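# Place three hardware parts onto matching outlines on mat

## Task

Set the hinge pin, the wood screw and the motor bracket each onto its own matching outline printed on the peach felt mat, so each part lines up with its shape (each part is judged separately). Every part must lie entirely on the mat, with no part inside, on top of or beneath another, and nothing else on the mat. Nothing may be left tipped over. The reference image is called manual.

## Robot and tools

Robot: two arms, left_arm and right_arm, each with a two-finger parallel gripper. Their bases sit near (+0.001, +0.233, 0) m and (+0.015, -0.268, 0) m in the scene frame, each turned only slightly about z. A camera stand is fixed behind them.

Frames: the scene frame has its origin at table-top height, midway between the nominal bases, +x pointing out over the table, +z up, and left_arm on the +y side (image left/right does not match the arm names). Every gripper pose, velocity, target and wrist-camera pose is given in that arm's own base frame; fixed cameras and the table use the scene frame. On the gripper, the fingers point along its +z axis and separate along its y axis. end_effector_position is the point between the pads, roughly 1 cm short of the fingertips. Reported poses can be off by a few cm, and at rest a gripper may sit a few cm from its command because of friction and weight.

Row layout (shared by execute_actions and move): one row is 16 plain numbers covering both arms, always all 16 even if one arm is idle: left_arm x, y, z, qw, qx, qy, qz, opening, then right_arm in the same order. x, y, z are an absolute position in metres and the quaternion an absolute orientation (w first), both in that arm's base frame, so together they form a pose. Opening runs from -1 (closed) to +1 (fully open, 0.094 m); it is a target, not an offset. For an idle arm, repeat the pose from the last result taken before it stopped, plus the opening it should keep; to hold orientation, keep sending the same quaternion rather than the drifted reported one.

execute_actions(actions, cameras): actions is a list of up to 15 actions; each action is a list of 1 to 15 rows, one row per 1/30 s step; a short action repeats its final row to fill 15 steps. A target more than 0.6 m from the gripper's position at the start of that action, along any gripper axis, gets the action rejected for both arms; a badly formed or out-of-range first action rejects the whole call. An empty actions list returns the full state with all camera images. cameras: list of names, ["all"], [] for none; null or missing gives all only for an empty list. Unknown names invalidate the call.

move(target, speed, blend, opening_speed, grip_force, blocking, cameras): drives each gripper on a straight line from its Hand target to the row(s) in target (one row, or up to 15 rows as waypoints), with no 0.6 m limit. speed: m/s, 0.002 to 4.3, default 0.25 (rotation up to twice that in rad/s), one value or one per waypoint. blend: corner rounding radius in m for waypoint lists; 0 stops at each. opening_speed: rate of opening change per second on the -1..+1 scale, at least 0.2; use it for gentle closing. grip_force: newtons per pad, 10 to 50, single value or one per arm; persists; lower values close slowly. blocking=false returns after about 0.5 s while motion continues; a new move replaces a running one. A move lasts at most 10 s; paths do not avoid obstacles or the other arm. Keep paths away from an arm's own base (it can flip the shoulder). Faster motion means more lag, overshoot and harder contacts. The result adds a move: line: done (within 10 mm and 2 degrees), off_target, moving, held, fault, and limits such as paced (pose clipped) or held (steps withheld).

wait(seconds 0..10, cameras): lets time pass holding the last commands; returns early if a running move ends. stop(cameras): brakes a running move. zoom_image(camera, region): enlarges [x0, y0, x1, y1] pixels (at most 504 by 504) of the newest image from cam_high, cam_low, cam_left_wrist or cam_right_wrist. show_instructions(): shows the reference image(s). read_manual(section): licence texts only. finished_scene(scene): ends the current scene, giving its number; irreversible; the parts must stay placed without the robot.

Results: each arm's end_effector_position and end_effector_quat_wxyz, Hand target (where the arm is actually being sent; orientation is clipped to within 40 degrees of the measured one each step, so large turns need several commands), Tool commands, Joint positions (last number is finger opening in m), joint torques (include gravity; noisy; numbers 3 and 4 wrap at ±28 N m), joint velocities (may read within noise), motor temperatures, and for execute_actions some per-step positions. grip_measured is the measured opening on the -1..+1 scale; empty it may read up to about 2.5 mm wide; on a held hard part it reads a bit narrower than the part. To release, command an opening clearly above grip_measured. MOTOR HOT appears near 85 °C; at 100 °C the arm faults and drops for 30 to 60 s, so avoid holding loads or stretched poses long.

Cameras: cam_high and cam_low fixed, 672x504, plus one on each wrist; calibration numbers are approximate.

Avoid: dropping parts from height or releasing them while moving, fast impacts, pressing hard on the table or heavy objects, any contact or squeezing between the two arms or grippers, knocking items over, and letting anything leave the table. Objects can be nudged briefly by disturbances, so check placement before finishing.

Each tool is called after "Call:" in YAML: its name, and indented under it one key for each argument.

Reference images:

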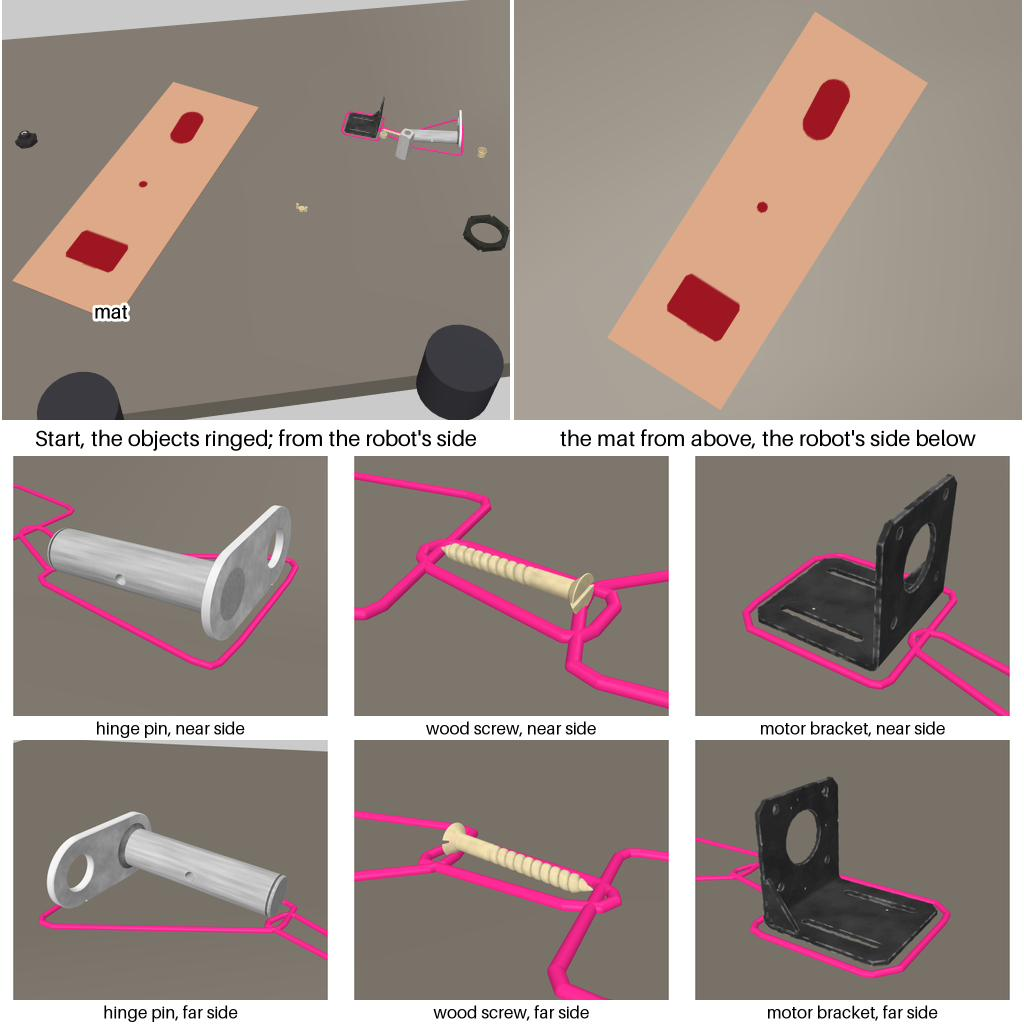

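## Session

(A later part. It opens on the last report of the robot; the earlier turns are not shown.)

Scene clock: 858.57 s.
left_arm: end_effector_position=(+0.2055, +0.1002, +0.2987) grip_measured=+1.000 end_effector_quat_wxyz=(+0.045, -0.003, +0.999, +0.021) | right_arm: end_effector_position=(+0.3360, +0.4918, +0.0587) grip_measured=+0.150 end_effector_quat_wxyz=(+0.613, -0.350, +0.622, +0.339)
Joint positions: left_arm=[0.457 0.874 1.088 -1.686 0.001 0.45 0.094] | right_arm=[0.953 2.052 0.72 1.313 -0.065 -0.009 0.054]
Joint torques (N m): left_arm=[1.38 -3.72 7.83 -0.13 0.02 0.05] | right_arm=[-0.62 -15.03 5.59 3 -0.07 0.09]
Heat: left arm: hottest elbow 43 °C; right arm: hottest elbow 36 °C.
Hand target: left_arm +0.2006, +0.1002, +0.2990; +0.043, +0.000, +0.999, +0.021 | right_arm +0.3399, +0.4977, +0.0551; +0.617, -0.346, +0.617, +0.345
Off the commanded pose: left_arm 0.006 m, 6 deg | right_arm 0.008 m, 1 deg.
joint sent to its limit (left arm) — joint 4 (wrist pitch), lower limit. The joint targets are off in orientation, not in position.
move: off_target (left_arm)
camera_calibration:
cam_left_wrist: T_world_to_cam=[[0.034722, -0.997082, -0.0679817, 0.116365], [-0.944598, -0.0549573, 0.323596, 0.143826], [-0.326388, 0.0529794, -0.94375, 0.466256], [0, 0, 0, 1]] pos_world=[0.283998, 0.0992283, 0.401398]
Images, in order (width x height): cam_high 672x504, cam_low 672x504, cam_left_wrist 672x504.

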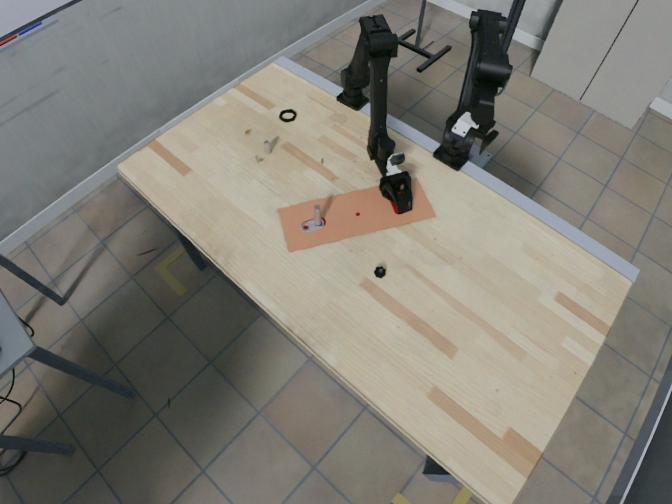

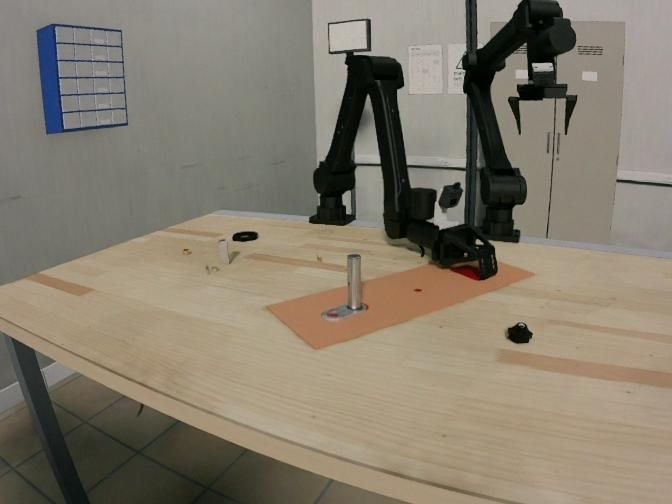

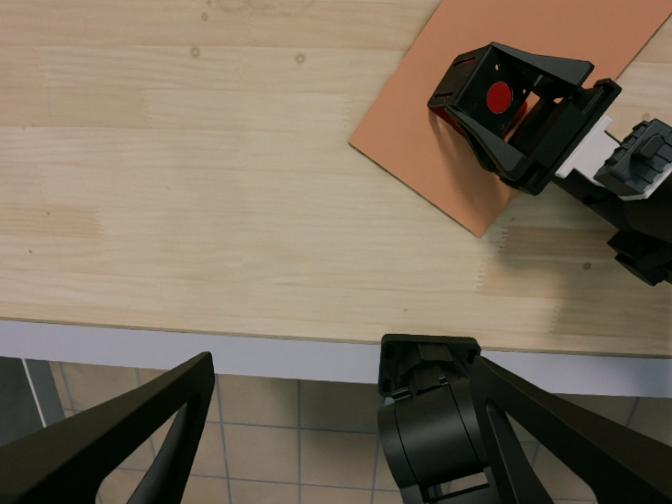

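Call:
move:
  target:
    - [0.2,0.1,0.3,0,0,1,0,1,0.350,0.491,0.075,0.617,-0.3455,0.617,0.3455,-0.05]
    - [0.2,0.1,0.3,0,0,1,0,1,0.350,0.490,0.052,0.617,-0.3455,0.617,0.3455,-0.05]
  speed: 0.06
  cameras: ["cam_low","cam_left_wrist"]

Call:
zoom_image:
  camera: "cam_low"
  region: [420, 220, 540, 300]

Call:
zoom_image:
  camera: "cam_left_wrist"
  region: [400, 10, 560, 150]

Scene clock: 874.43 s.
left_arm: end_effector_position=(+0.2055, +0.1002, +0.2987) grip_measured=+1.000 end_effector_quat_wxyz=(+0.045, -0.003, +0.999, +0.021) | right_arm: end_effector_position=(+0.3385, +0.4896, +0.0580) grip_measured=+0.150 end_effector_quat_wxyz=(+0.612, -0.354, +0.617, +0.345)
Joint positions: left_arm=[0.457 0.874 1.088 -1.686 0.001 0.45 0.094] | right_arm=[0.939 2.059 0.721 1.324 -0.095 -0.009 0.054]
Joint torques (N m): left_arm=[1.08 -3.31 7.98 -0.18 0.05 0.04] | right_arm=[-1.9 -14.86 5.44 2.89 -0.06 0.09]
Heat: left arm: hottest elbow 43 °C; right arm: hottest elbow 35 °C.
Hand target: left_arm +0.2006, +0.1002, +0.2990; +0.043, +0.000, +0.999, +0.021 | right_arm +0.3497, +0.4895, +0.0520; +0.617, -0.346, +0.617, +0.345
Off the commanded pose: left_arm 0.006 m, 6 deg | right_arm 0.013 m, 1 deg.
joint sent to its limit (left arm) — joint 4 (wrist pitch), lower limit. The joint targets are off in orientation, not in position.
move: off_target (left_arm, right_arm)
camera_calibration:
cam_left_wrist: T_world_to_cam=[[0.034722, -0.997082, -0.0679817, 0.116365], [-0.944598, -0.0549573, 0.323596, 0.143826], [-0.326388, 0.0529794, -0.94375, 0.466256], [0, 0, 0, 1]] pos_world=[0.283998, 0.0992283, 0.401398]
Images, in order (width x height): cam_low 672x504, cam_left_wrist 672x504.

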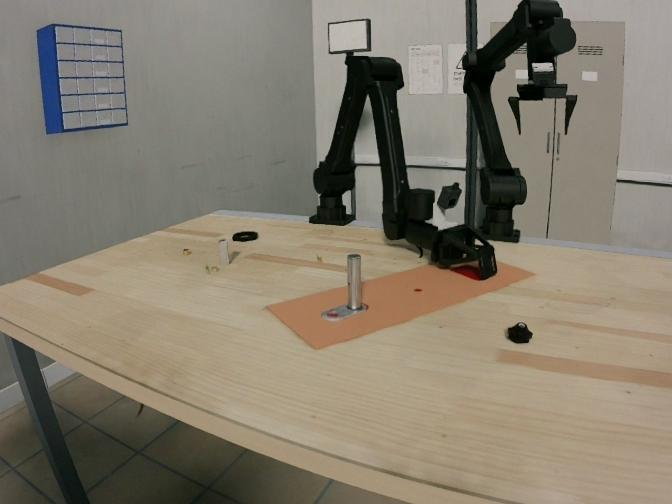

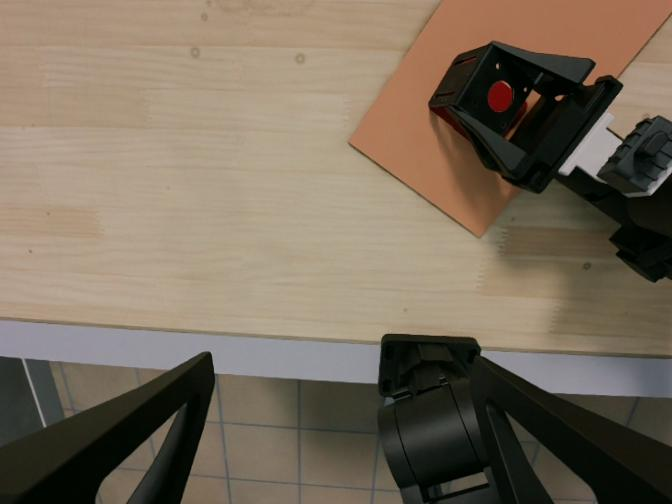

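Scaled by 4.200 from the camera's 672x504 image, which has a finer 960x720 frame.

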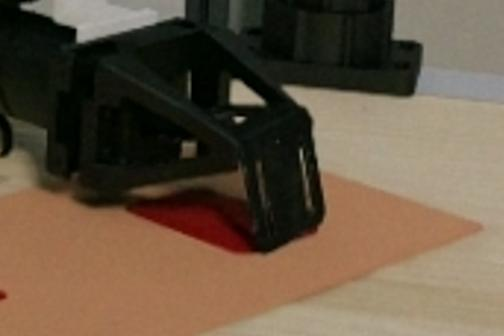

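Scaled by 3.150 from the camera's 672x504 image, which has a finer 960x720 frame.

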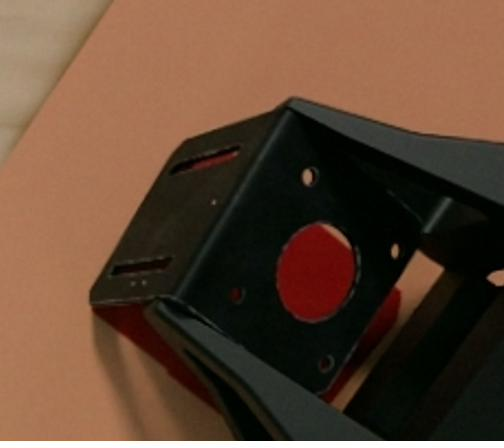

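Call:
move:
  target:
    - [0.2,0.1,0.3,0,0,1,0,1,0.343,0.479,0.044,0.617,-0.3455,0.617,0.3455,-0.05]
    - [0.2,0.1,0.3,0,0,1,0,1,0.337,0.47,0.036,0.617,-0.3455,0.617,0.3455,-0.05]
  speed: 0.03
  grip_force: [50,10]
  blend: [0.005,0]
  cameras: ["cam_low","cam_left_wrist"]

Call:
zoom_image:
  camera: "cam_low"
  region: [420, 220, 540, 300]

Call:
zoom_image:
  camera: "cam_left_wrist"
  region: [400, 10, 560, 150]

Scene clock: 889.87 s.
left_arm: end_effector_position=(+0.2055, +0.1002, +0.2987) grip_measured=+1.000 end_effector_quat_wxyz=(+0.045, -0.003, +0.999, +0.021) | right_arm: end_effector_position=(+0.3330, +0.4801, +0.0562) grip_measured=+0.170 end_effector_quat_wxyz=(+0.625, -0.348, +0.604, +0.351)
Joint positions: left_arm=[0.457 0.874 1.088 -1.686 0.001 0.45 0.094] | right_arm=[0.936 2.091 0.699 1.421 -0.098 -0.009 0.055]
Joint torques (N m): left_arm=[1.03 -3.43 7.94 -0.24 0.03 0.04] | right_arm=[-1.9 -14.21 2.18 2.52 -0.06 0.09]
Heat: left arm: hottest elbow 43 °C; right arm: hottest elbow 35 °C.
Hand target: left_arm +0.2006, +0.1002, +0.2990; +0.043, +0.000, +0.999, +0.021 | right_arm +0.3364, +0.4698, +0.0364; +0.617, -0.346, +0.617, +0.345
Off the commanded pose: left_arm 0.006 m, 6 deg | right_arm 0.023 m, 2 deg.
joint sent to its limit (left arm) — joint 4 (wrist pitch), lower limit. The joint targets are off in orientation, not in position.
grip_force (N): 50, 10
move: off_target (left_arm, right_arm)
camera_calibration:
cam_left_wrist: T_world_to_cam=[[0.034722, -0.997082, -0.0679817, 0.116365], [-0.944598, -0.0549573, 0.323596, 0.143826], [-0.326388, 0.0529794, -0.94375, 0.466256], [0, 0, 0, 1]] pos_world=[0.283998, 0.0992283, 0.401398]
Images, in order (width x height): cam_low 672x504, cam_left_wrist 672x504.

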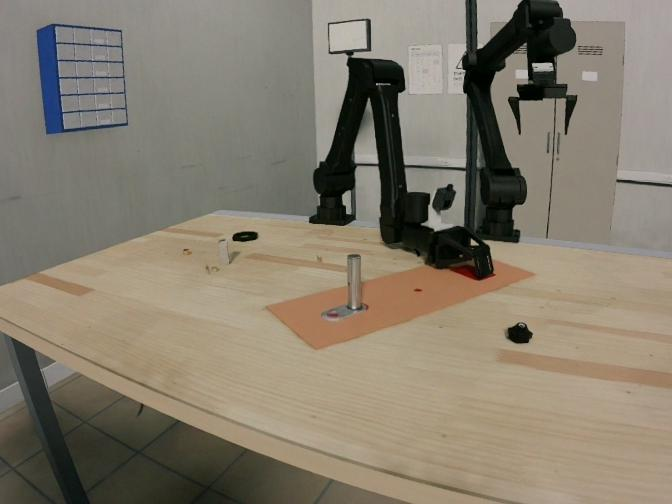

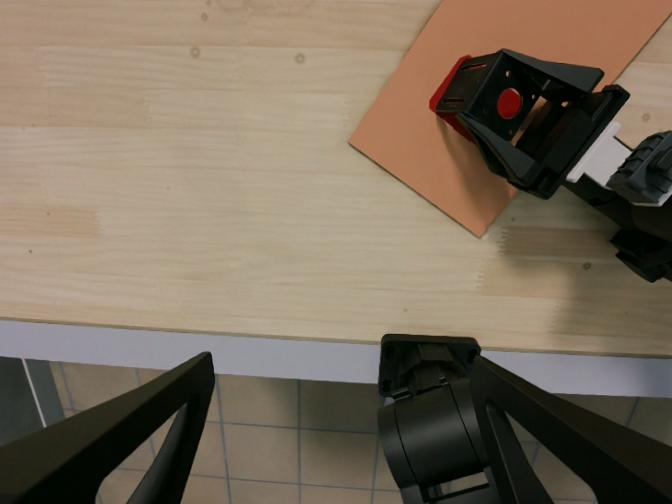

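Scaled by 4.200 from the camera's 672x504 image, which has a finer 960x720 frame.

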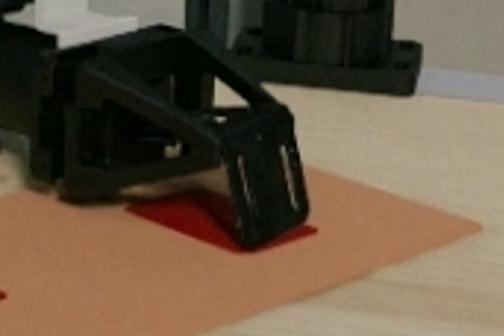

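Scaled by 3.150 from the camera's 672x504 image, which has a finer 960x720 frame.

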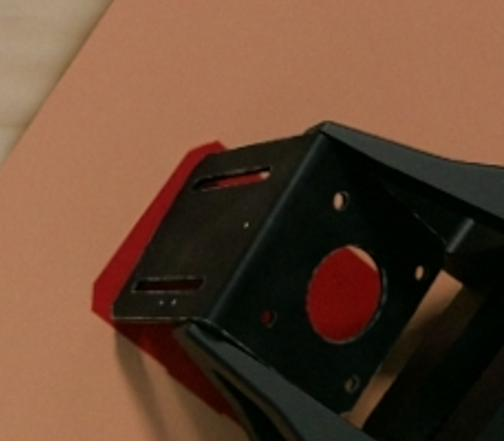

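Call:
move:
  target:
    - [0.2,0.1,0.3,0,0,1,0,1,0.347,0.487,0.07,0.617,-0.3455,0.617,0.3455,-0.05]
    - [0.2,0.1,0.3,0,0,1,0,1,0.347,0.487,0.05,0.617,-0.3455,0.617,0.3455,-0.05]
  speed: 0.05
  grip_force: [50,50]
  cameras: ["cam_low","cam_left_wrist"]

Call:
zoom_image:
  camera: "cam_low"
  region: [420, 220, 540, 300]

Call:
zoom_image:
  camera: "cam_left_wrist"
  region: [400, 10, 560, 150]

Scene clock: 909.43 s.
left_arm: end_effector_position=(+0.2055, +0.1002, +0.2987) grip_measured=+1.000 end_effector_quat_wxyz=(+0.045, -0.003, +0.999, +0.021) | right_arm: end_effector_position=(+0.3373, +0.4859, +0.0576) grip_measured=+0.150 end_effector_quat_wxyz=(+0.613, -0.354, +0.616, +0.345)
Joint positions: left_arm=[0.457 0.874 1.088 -1.686 0.001 0.45 0.094] | right_arm=[0.936 2.061 0.712 1.34 -0.098 -0.009 0.054]
Joint torques (N m): left_arm=[0.97 -3.31 7.91 -0.17 0.05 0.01] | right_arm=[-1.49 -14.68 5.26 2.85 0.15 0.09]
Heat: left arm: hottest elbow 43 °C; right arm: hottest elbow 35 °C.
Hand target: left_arm +0.2006, +0.1002, +0.2990; +0.043, +0.000, +0.999, +0.021 | right_arm +0.3466, +0.4866, +0.0500; +0.617, -0.346, +0.617, +0.345
Off the commanded pose: left_arm 0.006 m, 6 deg | right_arm 0.012 m, 1 deg.
joint sent to its limit (left arm) — joint 4 (wrist pitch), lower limit. The joint targets are off in orientation, not in position.
move: off_target (left_arm, right_arm)
camera_calibration:
cam_left_wrist: T_world_to_cam=[[0.034722, -0.997082, -0.0679817, 0.116365], [-0.944598, -0.0549573, 0.323596, 0.143826], [-0.326388, 0.0529794, -0.94375, 0.466256], [0, 0, 0, 1]] pos_world=[0.283998, 0.0992283, 0.401398]
Images, in order (width x height): cam_low 672x504, cam_left_wrist 672x504.

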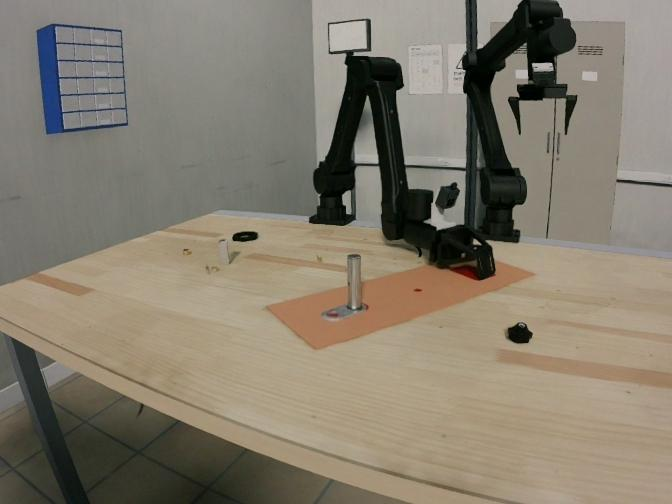

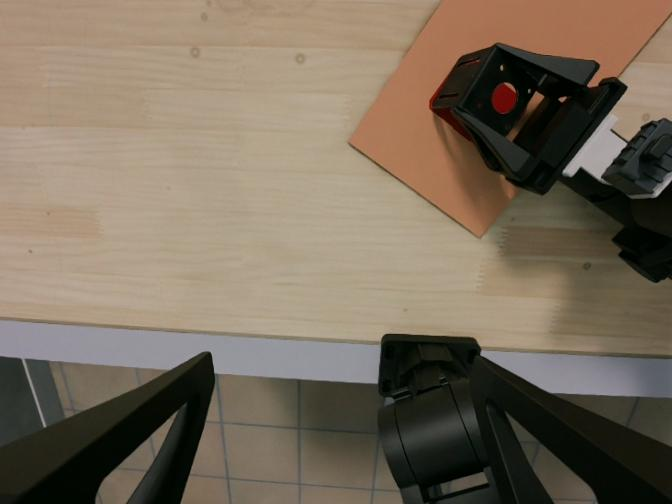

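Scaled by 4.200 from the camera's 672x504 image, which has a finer 960x720 frame.

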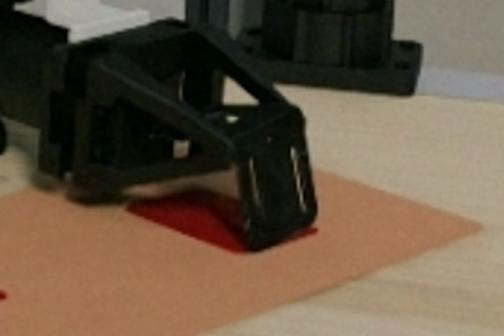

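Scaled by 3.150 from the camera's 672x504 image, which has a finer 960x720 frame.

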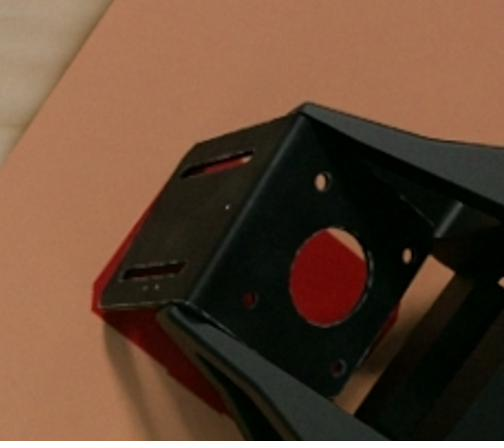

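Call:
move:
  target:
    - [0.2,0.1,0.3,0,0,1,0,1,0.349,0.490,0.044,0.617,-0.3455,0.617,0.3455,-0.05]
    - [0.2,0.1,0.3,0,0,1,0,1,0.349,0.490,0.044,0.617,-0.3455,0.617,0.3455,0.32]
  speed: 0.05
  opening_speed: 0.2
  cameras: ["cam_low","cam_left_wrist"]

Call:
zoom_image:
  camera: "cam_low"
  region: [420, 220, 540, 300]

Call:
zoom_image:
  camera: "cam_left_wrist"
  region: [400, 10, 560, 150]

Scene clock: 919.33 s.
left_arm: end_effector_position=(+0.2055, +0.1002, +0.2987) grip_measured=+1.000 end_effector_quat_wxyz=(+0.045, -0.003, +0.999, +0.021) | right_arm: end_effector_position=(+0.3401, +0.4896, +0.0544) grip_measured=+0.316 end_effector_quat_wxyz=(+0.616, -0.352, +0.613, +0.347)
Joint positions: left_arm=[0.457 0.874 1.088 -1.686 0.001 0.45 0.094] | right_arm=[0.936 2.081 0.728 1.353 -0.098 -0.009 0.062]
Joint torques (N m): left_arm=[1.14 -3.19 7.8 -0.28 0.01 0.05] | right_arm=[-1.49 -14.8 5.05 2.62 0.17 0.09]
Heat: left arm: hottest elbow 43 °C; right arm: hottest elbow 35 °C.
Hand target: left_arm +0.2006, +0.1002, +0.2990; +0.043, +0.000, +0.999, +0.021 | right_arm +0.3486, +0.4896, +0.0441; +0.617, -0.346, +0.617, +0.345
Off the commanded pose: left_arm 0.006 m, 6 deg | right_arm 0.014 m, 1 deg.
joint sent to its limit (left arm) — joint 4 (wrist pitch), lower limit. The joint targets are off in orientation, not in position.
move: off_target (left_arm, right_arm); target 2's new opening was sent with right_arm's hand 0.016 m and 1 deg from that target
camera_calibration:
cam_left_wrist: T_world_to_cam=[[0.034722, -0.997082, -0.0679817, 0.116365], [-0.944598, -0.0549573, 0.323596, 0.143826], [-0.326388, 0.0529794, -0.94375, 0.466256], [0, 0, 0, 1]] pos_world=[0.283998, 0.0992283, 0.401398]
Images, in order (width x height): cam_low 672x504, cam_left_wrist 672x504.

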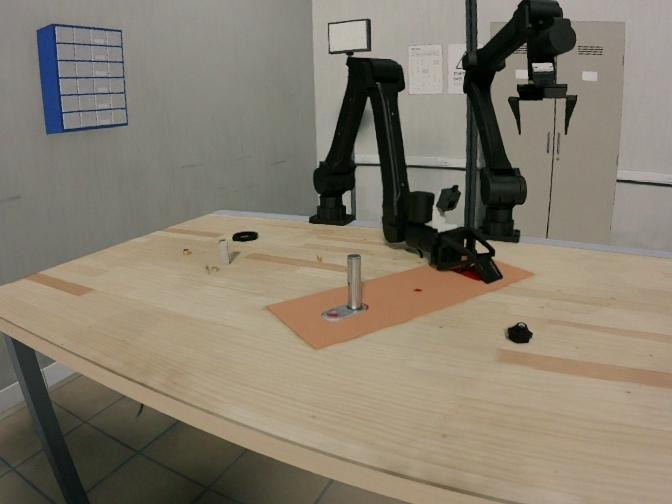

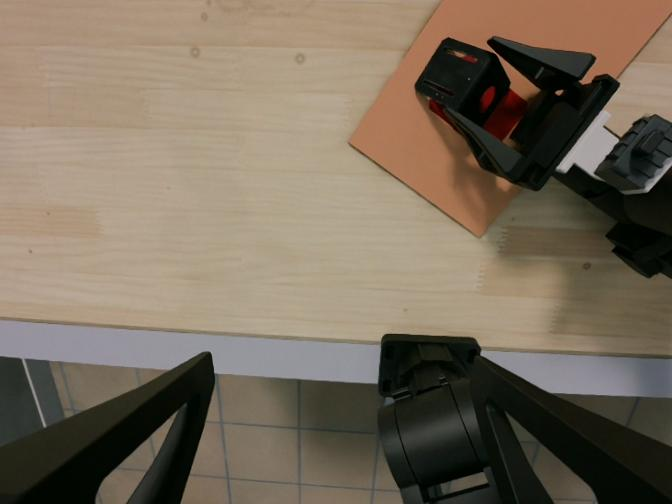

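Scaled by 4.200 from the camera's 672x504 image, which has a finer 960x720 frame.

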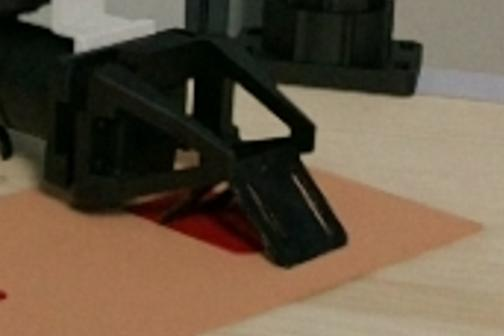

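Scaled by 3.150 from the camera's 672x504 image, which has a finer 960x720 frame.

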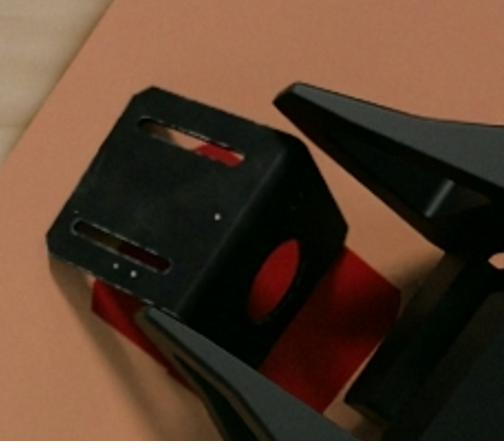

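Call:
move:
  target:
    - [0.2,0.1,0.3,0,0,1,0,1,0.349,0.491,0.055,0.5724,-0.3687,0.6585,0.3206,0.5]
    - [0.2,0.1,0.3,0,0,1,0,1,0.357,0.504,0.038,0.5724,-0.3687,0.6585,0.3206,0.5]
  speed: 0.05
  cameras: ["cam_low","cam_left_wrist"]

Call:
zoom_image:
  camera: "cam_low"
  region: [420, 220, 540, 300]

Call:
zoom_image:
  camera: "cam_left_wrist"
  region: [400, 10, 560, 150]

Scene clock: 944.90 s.
left_arm: end_effector_position=(+0.2055, +0.1002, +0.2987) grip_measured=+1.000 end_effector_quat_wxyz=(+0.045, -0.003, +0.999, +0.021) | right_arm: end_effector_position=(+0.3487, +0.5000, +0.0496) grip_measured=+0.497 end_effector_quat_wxyz=(+0.573, -0.369, +0.655, +0.326)
Joint positions: left_arm=[0.457 0.874 1.088 -1.686 0.001 0.45 0.094] | right_arm=[0.936 2.008 0.758 1.118 -0.093 -0.009 0.07]
Joint torques (N m): left_arm=[1.14 -3.78 7.75 -0.1 0.04 0.06] | right_arm=[-1.14 -14.97 6.41 2.09 0.2 -0.03]
Heat: left arm: hottest elbow 43 °C; right arm: hottest elbow 35 °C.
Hand target: left_arm +0.2006, +0.1002, +0.2990; +0.043, +0.000, +0.999, +0.021 | right_arm +0.3565, +0.5035, +0.0381; +0.572, -0.369, +0.659, +0.321
Off the commanded pose: left_arm 0.006 m, 6 deg | right_arm 0.015 m, 1 deg.
joint sent to its limit (left arm) — joint 4 (wrist pitch), lower limit. The joint targets are off in orientation, not in position.
move: off_target (left_arm, right_arm)
camera_calibration:
cam_left_wrist: T_world_to_cam=[[0.034722, -0.997082, -0.0679817, 0.116365], [-0.944598, -0.0549573, 0.323596, 0.143826], [-0.326388, 0.0529794, -0.94375, 0.466256], [0, 0, 0, 1]] pos_world=[0.283998, 0.0992283, 0.401398]
Images, in order (width x height): cam_low 672x504, cam_left_wrist 672x504.

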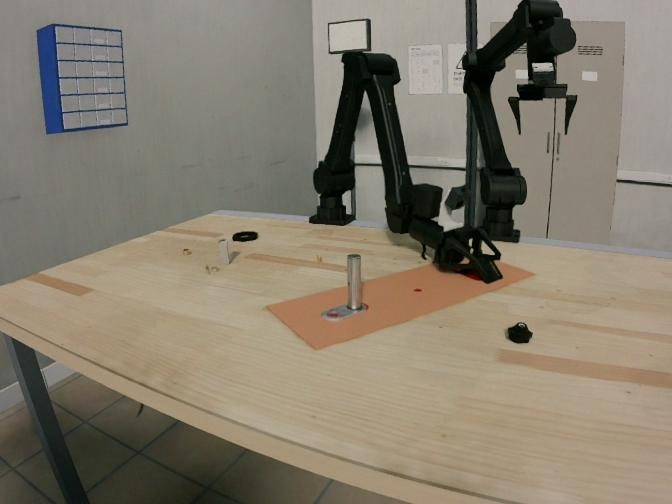

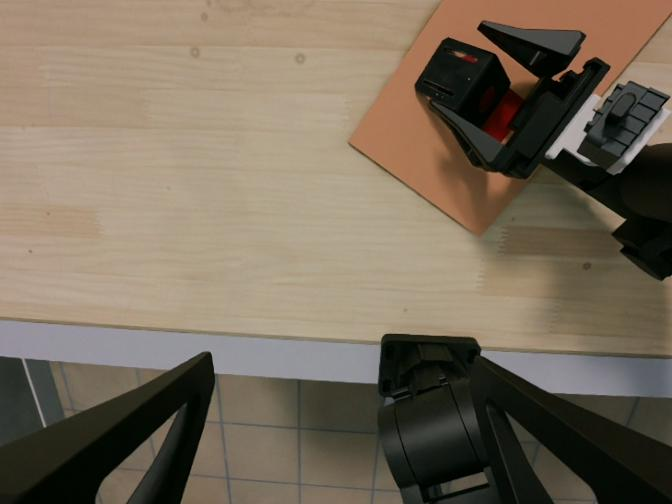

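Scaled by 4.200 from the camera's 672x504 image, which has a finer 960x720 frame.

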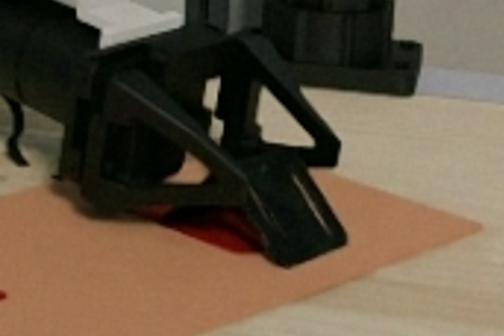

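Scaled by 3.150 from the camera's 672x504 image, which has a finer 960x720 frame.

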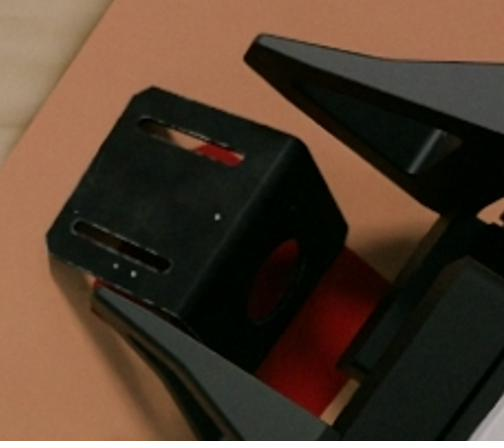

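Call:
move:
  target:
    - [0.2,0.1,0.3,0,0,1,0,1,0.357,0.504,0.033,0.5724,-0.3687,0.6585,0.3206,0.5]
    - [0.2,0.1,0.3,0,0,1,0,1,0.357,0.504,0.033,0.5724,-0.3687,0.6585,0.3206,-0.05]
    - [0.2,0.1,0.3,0,0,1,0,1,0.356,0.504,0.06,0.5724,-0.3687,0.6585,0.3206,-0.05]
    - [0.2,0.1,0.3,0,0,1,0,1,0.336,0.493,0.058,0.5724,-0.3687,0.6585,0.3206,-0.05]
  speed: 0.05
  opening_speed: 0.4
  cameras: ["cam_low","cam_left_wrist","cam_high"]

Call:
zoom_image:
  camera: "cam_low"
  region: [420, 220, 540, 300]

Call:
zoom_image:
  camera: "cam_left_wrist"
  region: [400, 10, 560, 150]

Call:
zoom_image:
  camera: "cam_high"
  region: [370, 160, 440, 220]

Scene clock: 965.67 s.
left_arm: end_effector_position=(+0.2055, +0.1002, +0.2987) grip_measured=+1.000 end_effector_quat_wxyz=(+0.045, -0.003, +0.999, +0.021) | right_arm: end_effector_position=(+0.3427, +0.4885, +0.0437) grip_measured=+0.133 end_effector_quat_wxyz=(+0.562, -0.369, +0.671, +0.312)
Joint positions: left_arm=[0.457 0.874 1.088 -1.686 0.001 0.45 0.094] | right_arm=[0.939 1.982 0.723 1.084 -0.07 -0.009 0.053]
Joint torques (N m): left_arm=[1.08 -3.37 7.82 -0.13 0.05 0.05] | right_arm=[0.56 -18.73 3.55 2.8 0.22 0.01]
Heat: left arm: hottest elbow 43 °C; right arm: hottest elbow 35 °C.
Hand target: left_arm +0.2006, +0.1002, +0.2990; +0.043, +0.000, +0.999, +0.021 | right_arm +0.3362, +0.4929, +0.0578; +0.572, -0.369, +0.659, +0.321
Off the commanded pose: left_arm 0.006 m, 6 deg | right_arm 0.016 m, 2 deg.
joint sent to its limit (left arm) — joint 4 (wrist pitch), lower limit. The joint targets are off in orientation, not in position.
move: off_target (left_arm, right_arm); target 2's new opening was sent with right_arm's hand 0.014 m and 1 deg from that target
camera_calibration:
cam_left_wrist: T_world_to_cam=[[0.034722, -0.997082, -0.0679817, 0.116365], [-0.944598, -0.0549573, 0.323596, 0.143826], [-0.326388, 0.0529794, -0.94375, 0.466256], [0, 0, 0, 1]] pos_world=[0.283998, 0.0992283, 0.401398]
Images, in order (width x height): cam_high 672x504, cam_low 672x504, cam_left_wrist 672x504.

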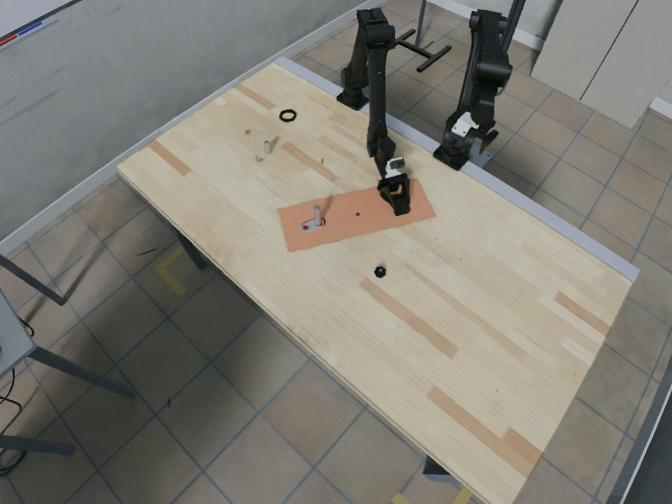

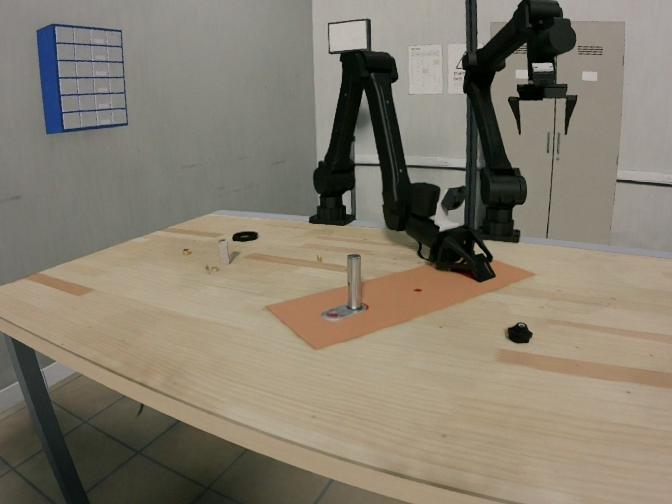

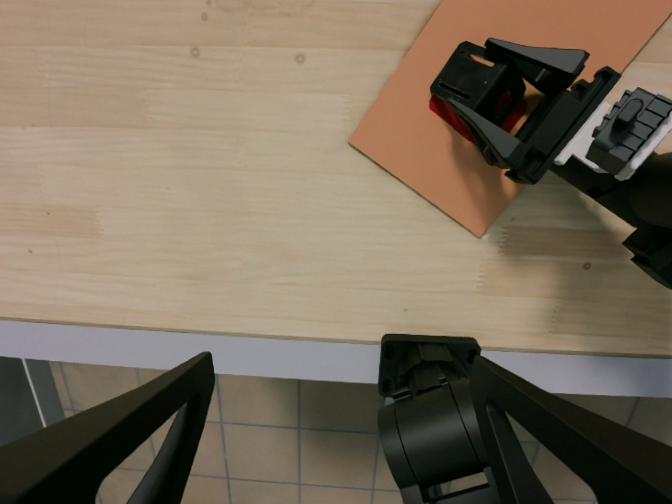

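Scaled by 4.200 from the camera's 672x504 image, which has a finer 960x720 frame.

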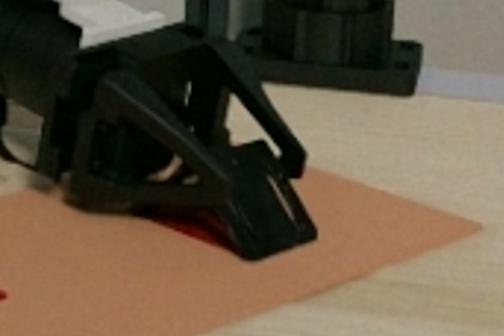

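Scaled by 3.150 from the camera's 672x504 image, which has a finer 960x720 frame.

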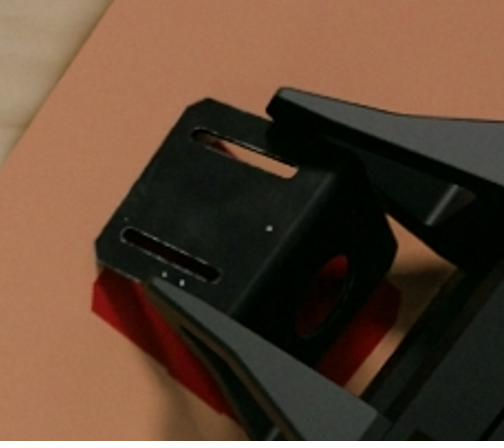

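Scaled by 7.200 from the camera's 672x504 image, which has a finer 960x720 frame.

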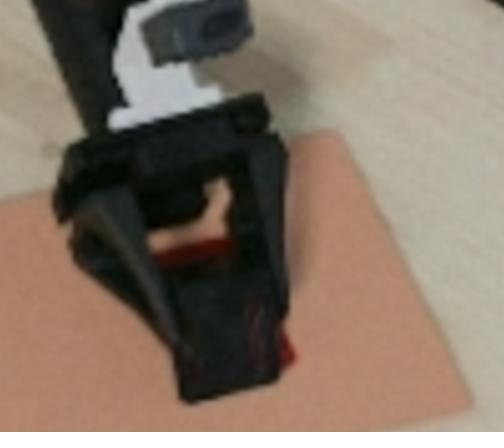

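Call:
move:
  target:
    - [0.2,0.1,0.3,0,0,1,0,1,0.336,0.493,0.073,0.5724,-0.3687,0.6585,0.3206,-0.05]
    - [0.2,0.1,0.3,0,0,1,0,1,0.3245,0.492,0.073,0.5724,-0.3687,0.6585,0.3206,-0.05]
    - [0.2,0.1,0.3,0,0,1,0,1,0.3245,0.492,0.05,0.5724,-0.3687,0.6585,0.3206,-0.05]
  speed: 0.05
  cameras: ["cam_low","cam_left_wrist","cam_high"]

Call:
zoom_image:
  camera: "cam_low"
  region: [420, 220, 540, 300]

Call:
zoom_image:
  camera: "cam_left_wrist"
  region: [400, 10, 560, 150]

Call:
zoom_image:
  camera: "cam_high"
  region: [370, 160, 440, 220]

Scene clock: 988.67 s.
left_arm: end_effector_position=(+0.2055, +0.1002, +0.2987) grip_measured=+1.000 end_effector_quat_wxyz=(+0.045, -0.003, +0.999, +0.021) | right_arm: end_effector_position=(+0.3316, +0.4872, +0.0588) grip_measured=+0.133 end_effector_quat_wxyz=(+0.574, -0.366, +0.661, +0.316)
Joint positions: left_arm=[0.457 0.874 1.088 -1.686 0.001 0.45 0.094] | right_arm=[0.96 1.951 0.695 1.115 -0.049 -0.009 0.053]
Joint torques (N m): left_arm=[0.91 -4.01 7.88 -0.21 0.05 0] | right_arm=[0.62 -14.74 4.37 3.12 0.2 0.03]
Heat: left arm: hottest elbow 43 °C; right arm: hottest shoulder 35 °C.
Hand target: left_arm +0.2006, +0.1002, +0.2990; +0.043, +0.000, +0.999, +0.021 | right_arm +0.3244, +0.4918, +0.0503; +0.572, -0.369, +0.659, +0.321
Off the commanded pose: left_arm 0.006 m, 6 deg | right_arm 0.012 m, 1 deg.
joint sent to its limit (left arm) — joint 4 (wrist pitch), lower limit. The joint targets are off in orientation, not in position.
move: off_target (left_arm, right_arm)
camera_calibration:
cam_left_wrist: T_world_to_cam=[[0.034722, -0.997082, -0.0679817, 0.116365], [-0.944598, -0.0549573, 0.323596, 0.143826], [-0.326388, 0.0529794, -0.94375, 0.466256], [0, 0, 0, 1]] pos_world=[0.283998, 0.0992283, 0.401398]
Images, in order (width x height): cam_high 672x504, cam_low 672x504, cam_left_wrist 672x504.

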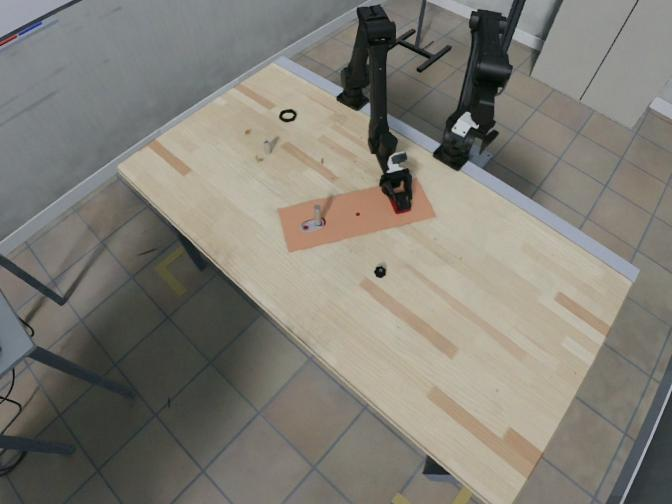

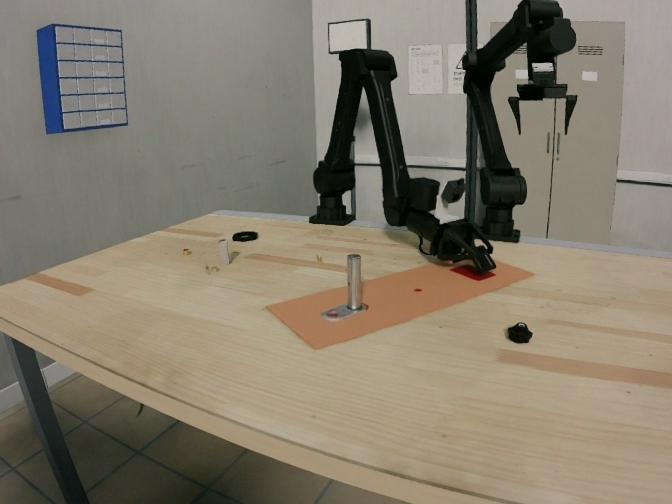

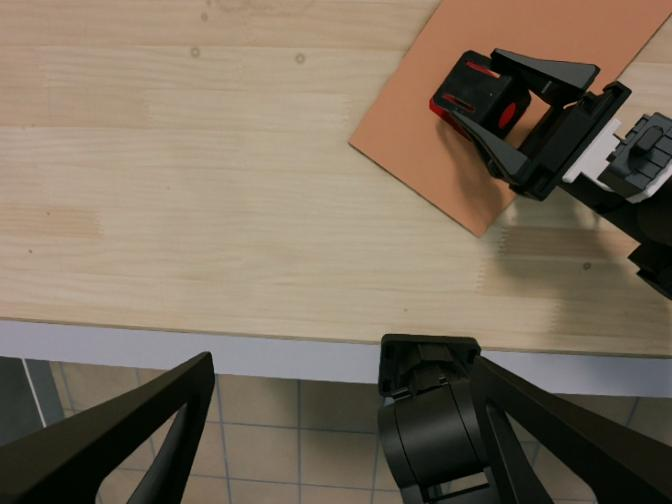

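Scaled by 4.200 from the camera's 672x504 image, which has a finer 960x720 frame.

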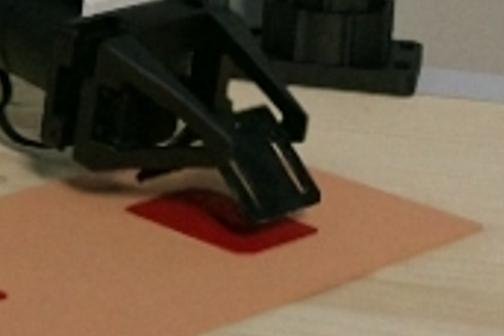

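Scaled by 3.150 from the camera's 672x504 image, which has a finer 960x720 frame.

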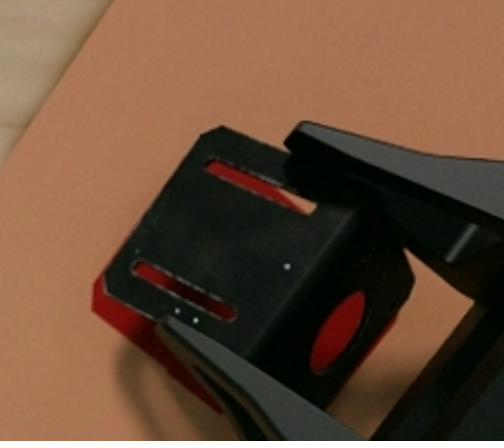

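Scaled by 7.200 from the camera's 672x504 image, which has a finer 960x720 frame.

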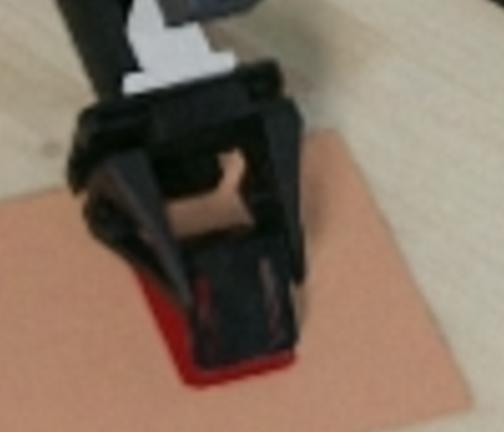

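Call:
move:
  target: [0.2,0.1,0.3,0,0,1,0,1,0.3235,0.489,0.035,0.5724,-0.3687,0.6585,0.3206,-0.05]
  speed: 0.05
  cameras: ["cam_low","cam_left_wrist","cam_high"]

Call:
zoom_image:
  camera: "cam_low"
  region: [420, 220, 540, 300]

Call:
zoom_image:
  camera: "cam_left_wrist"
  region: [400, 10, 560, 150]

Call:
zoom_image:
  camera: "cam_high"
  region: [370, 160, 440, 220]

Scene clock: 1003.47 s.
left_arm: end_effector_position=(+0.2055, +0.1002, +0.2987) grip_measured=+1.000 end_effector_quat_wxyz=(+0.045, -0.003, +0.999, +0.021) | right_arm: end_effector_position=(+0.3305, +0.4856, +0.0450) grip_measured=+0.133 end_effector_quat_wxyz=(+0.575, -0.365, +0.660, +0.317)
Joint positions: left_arm=[0.457 0.874 1.088 -1.686 0.001 0.45 0.094] | right_arm=[0.96 1.996 0.695 1.163 -0.049 -0.009 0.053]
Joint torques (N m): left_arm=[0.91 -3.6 7.86 -0.13 0.03 0.03] | right_arm=[0.5 -14.74 3.84 3.04 0.11 0.03]
Motor temperatures (°C): left_arm=[31 29 43 26 24 24 23] | right_arm=[25 35 34 26 22 23 28]
Heat: left arm: hottest elbow 43 °C; right arm: hottest shoulder 35 °C.
Hand target: left_arm +0.2006, +0.1002, +0.2990; +0.043, +0.000, +0.999, +0.021 | right_arm +0.3234, +0.4888, +0.0351; +0.572, -0.369, +0.659, +0.321
Off the commanded pose: left_arm 0.006 m, 6 deg | right_arm 0.013 m, 1 deg.
joint sent to its limit (left arm) — joint 4 (wrist pitch), lower limit. The joint targets are off in orientation, not in position.
move: off_target (left_arm, right_arm)
camera_calibration:
cam_left_wrist: T_world_to_cam=[[0.034722, -0.997082, -0.0679817, 0.116365], [-0.944598, -0.0549573, 0.323596, 0.143826], [-0.326388, 0.0529794, -0.94375, 0.466256], [0, 0, 0, 1]] pos_world=[0.283998, 0.0992283, 0.401398]
Images, in order (width x height): cam_high 672x504, cam_low 672x504, cam_left_wrist 672x504.

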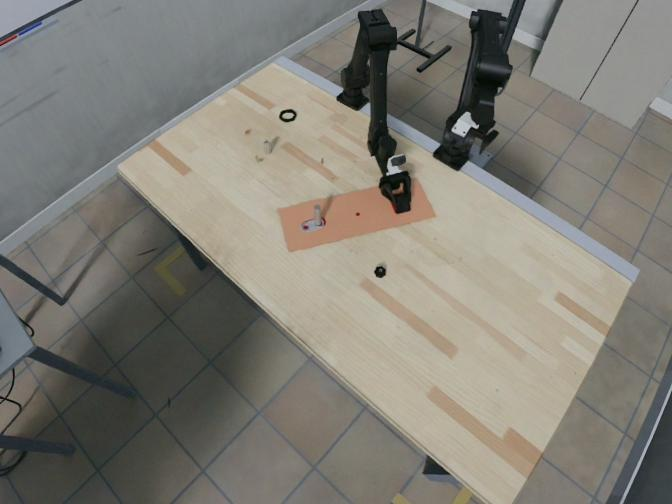

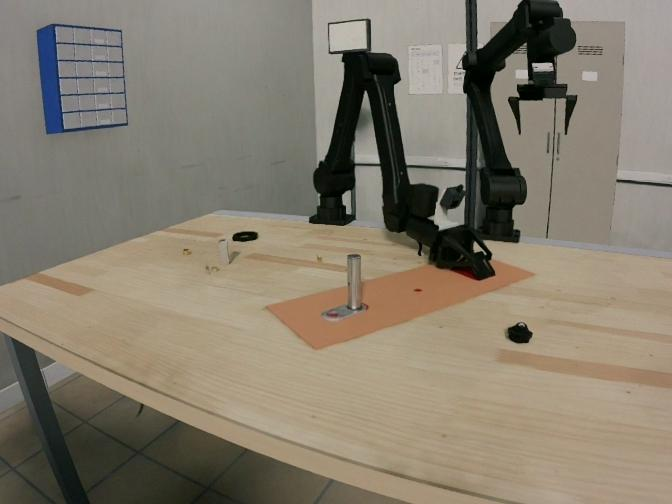

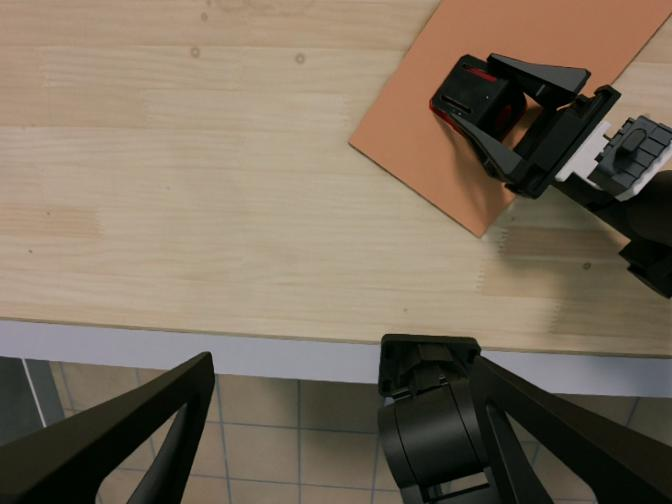

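Scaled by 4.200 from the camera's 672x504 image, which has a finer 960x720 frame.

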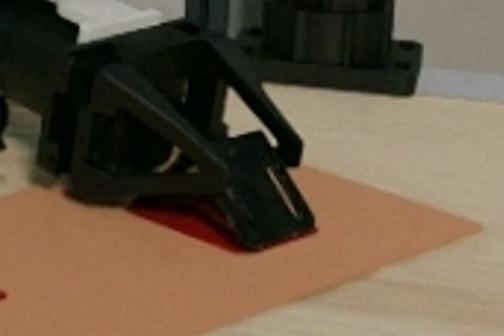

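Scaled by 3.150 from the camera's 672x504 image, which has a finer 960x720 frame.

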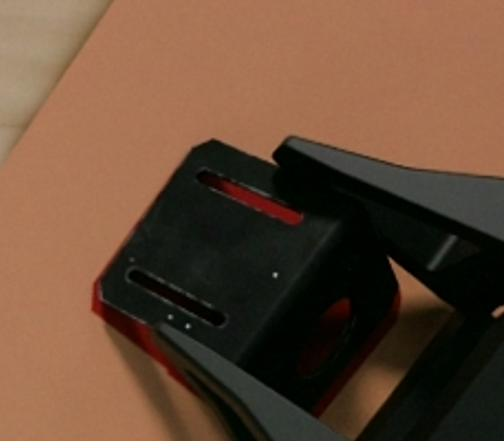

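Scaled by 7.200 from the camera's 672x504 image, which has a finer 960x720 frame.

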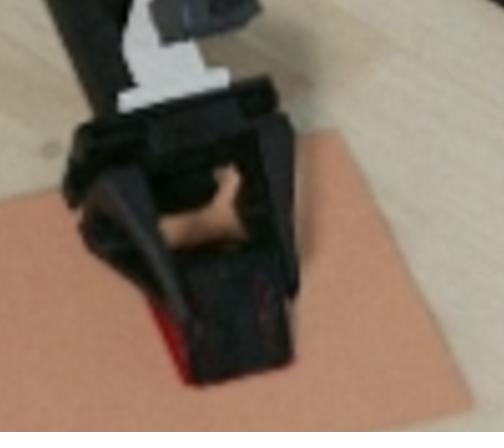

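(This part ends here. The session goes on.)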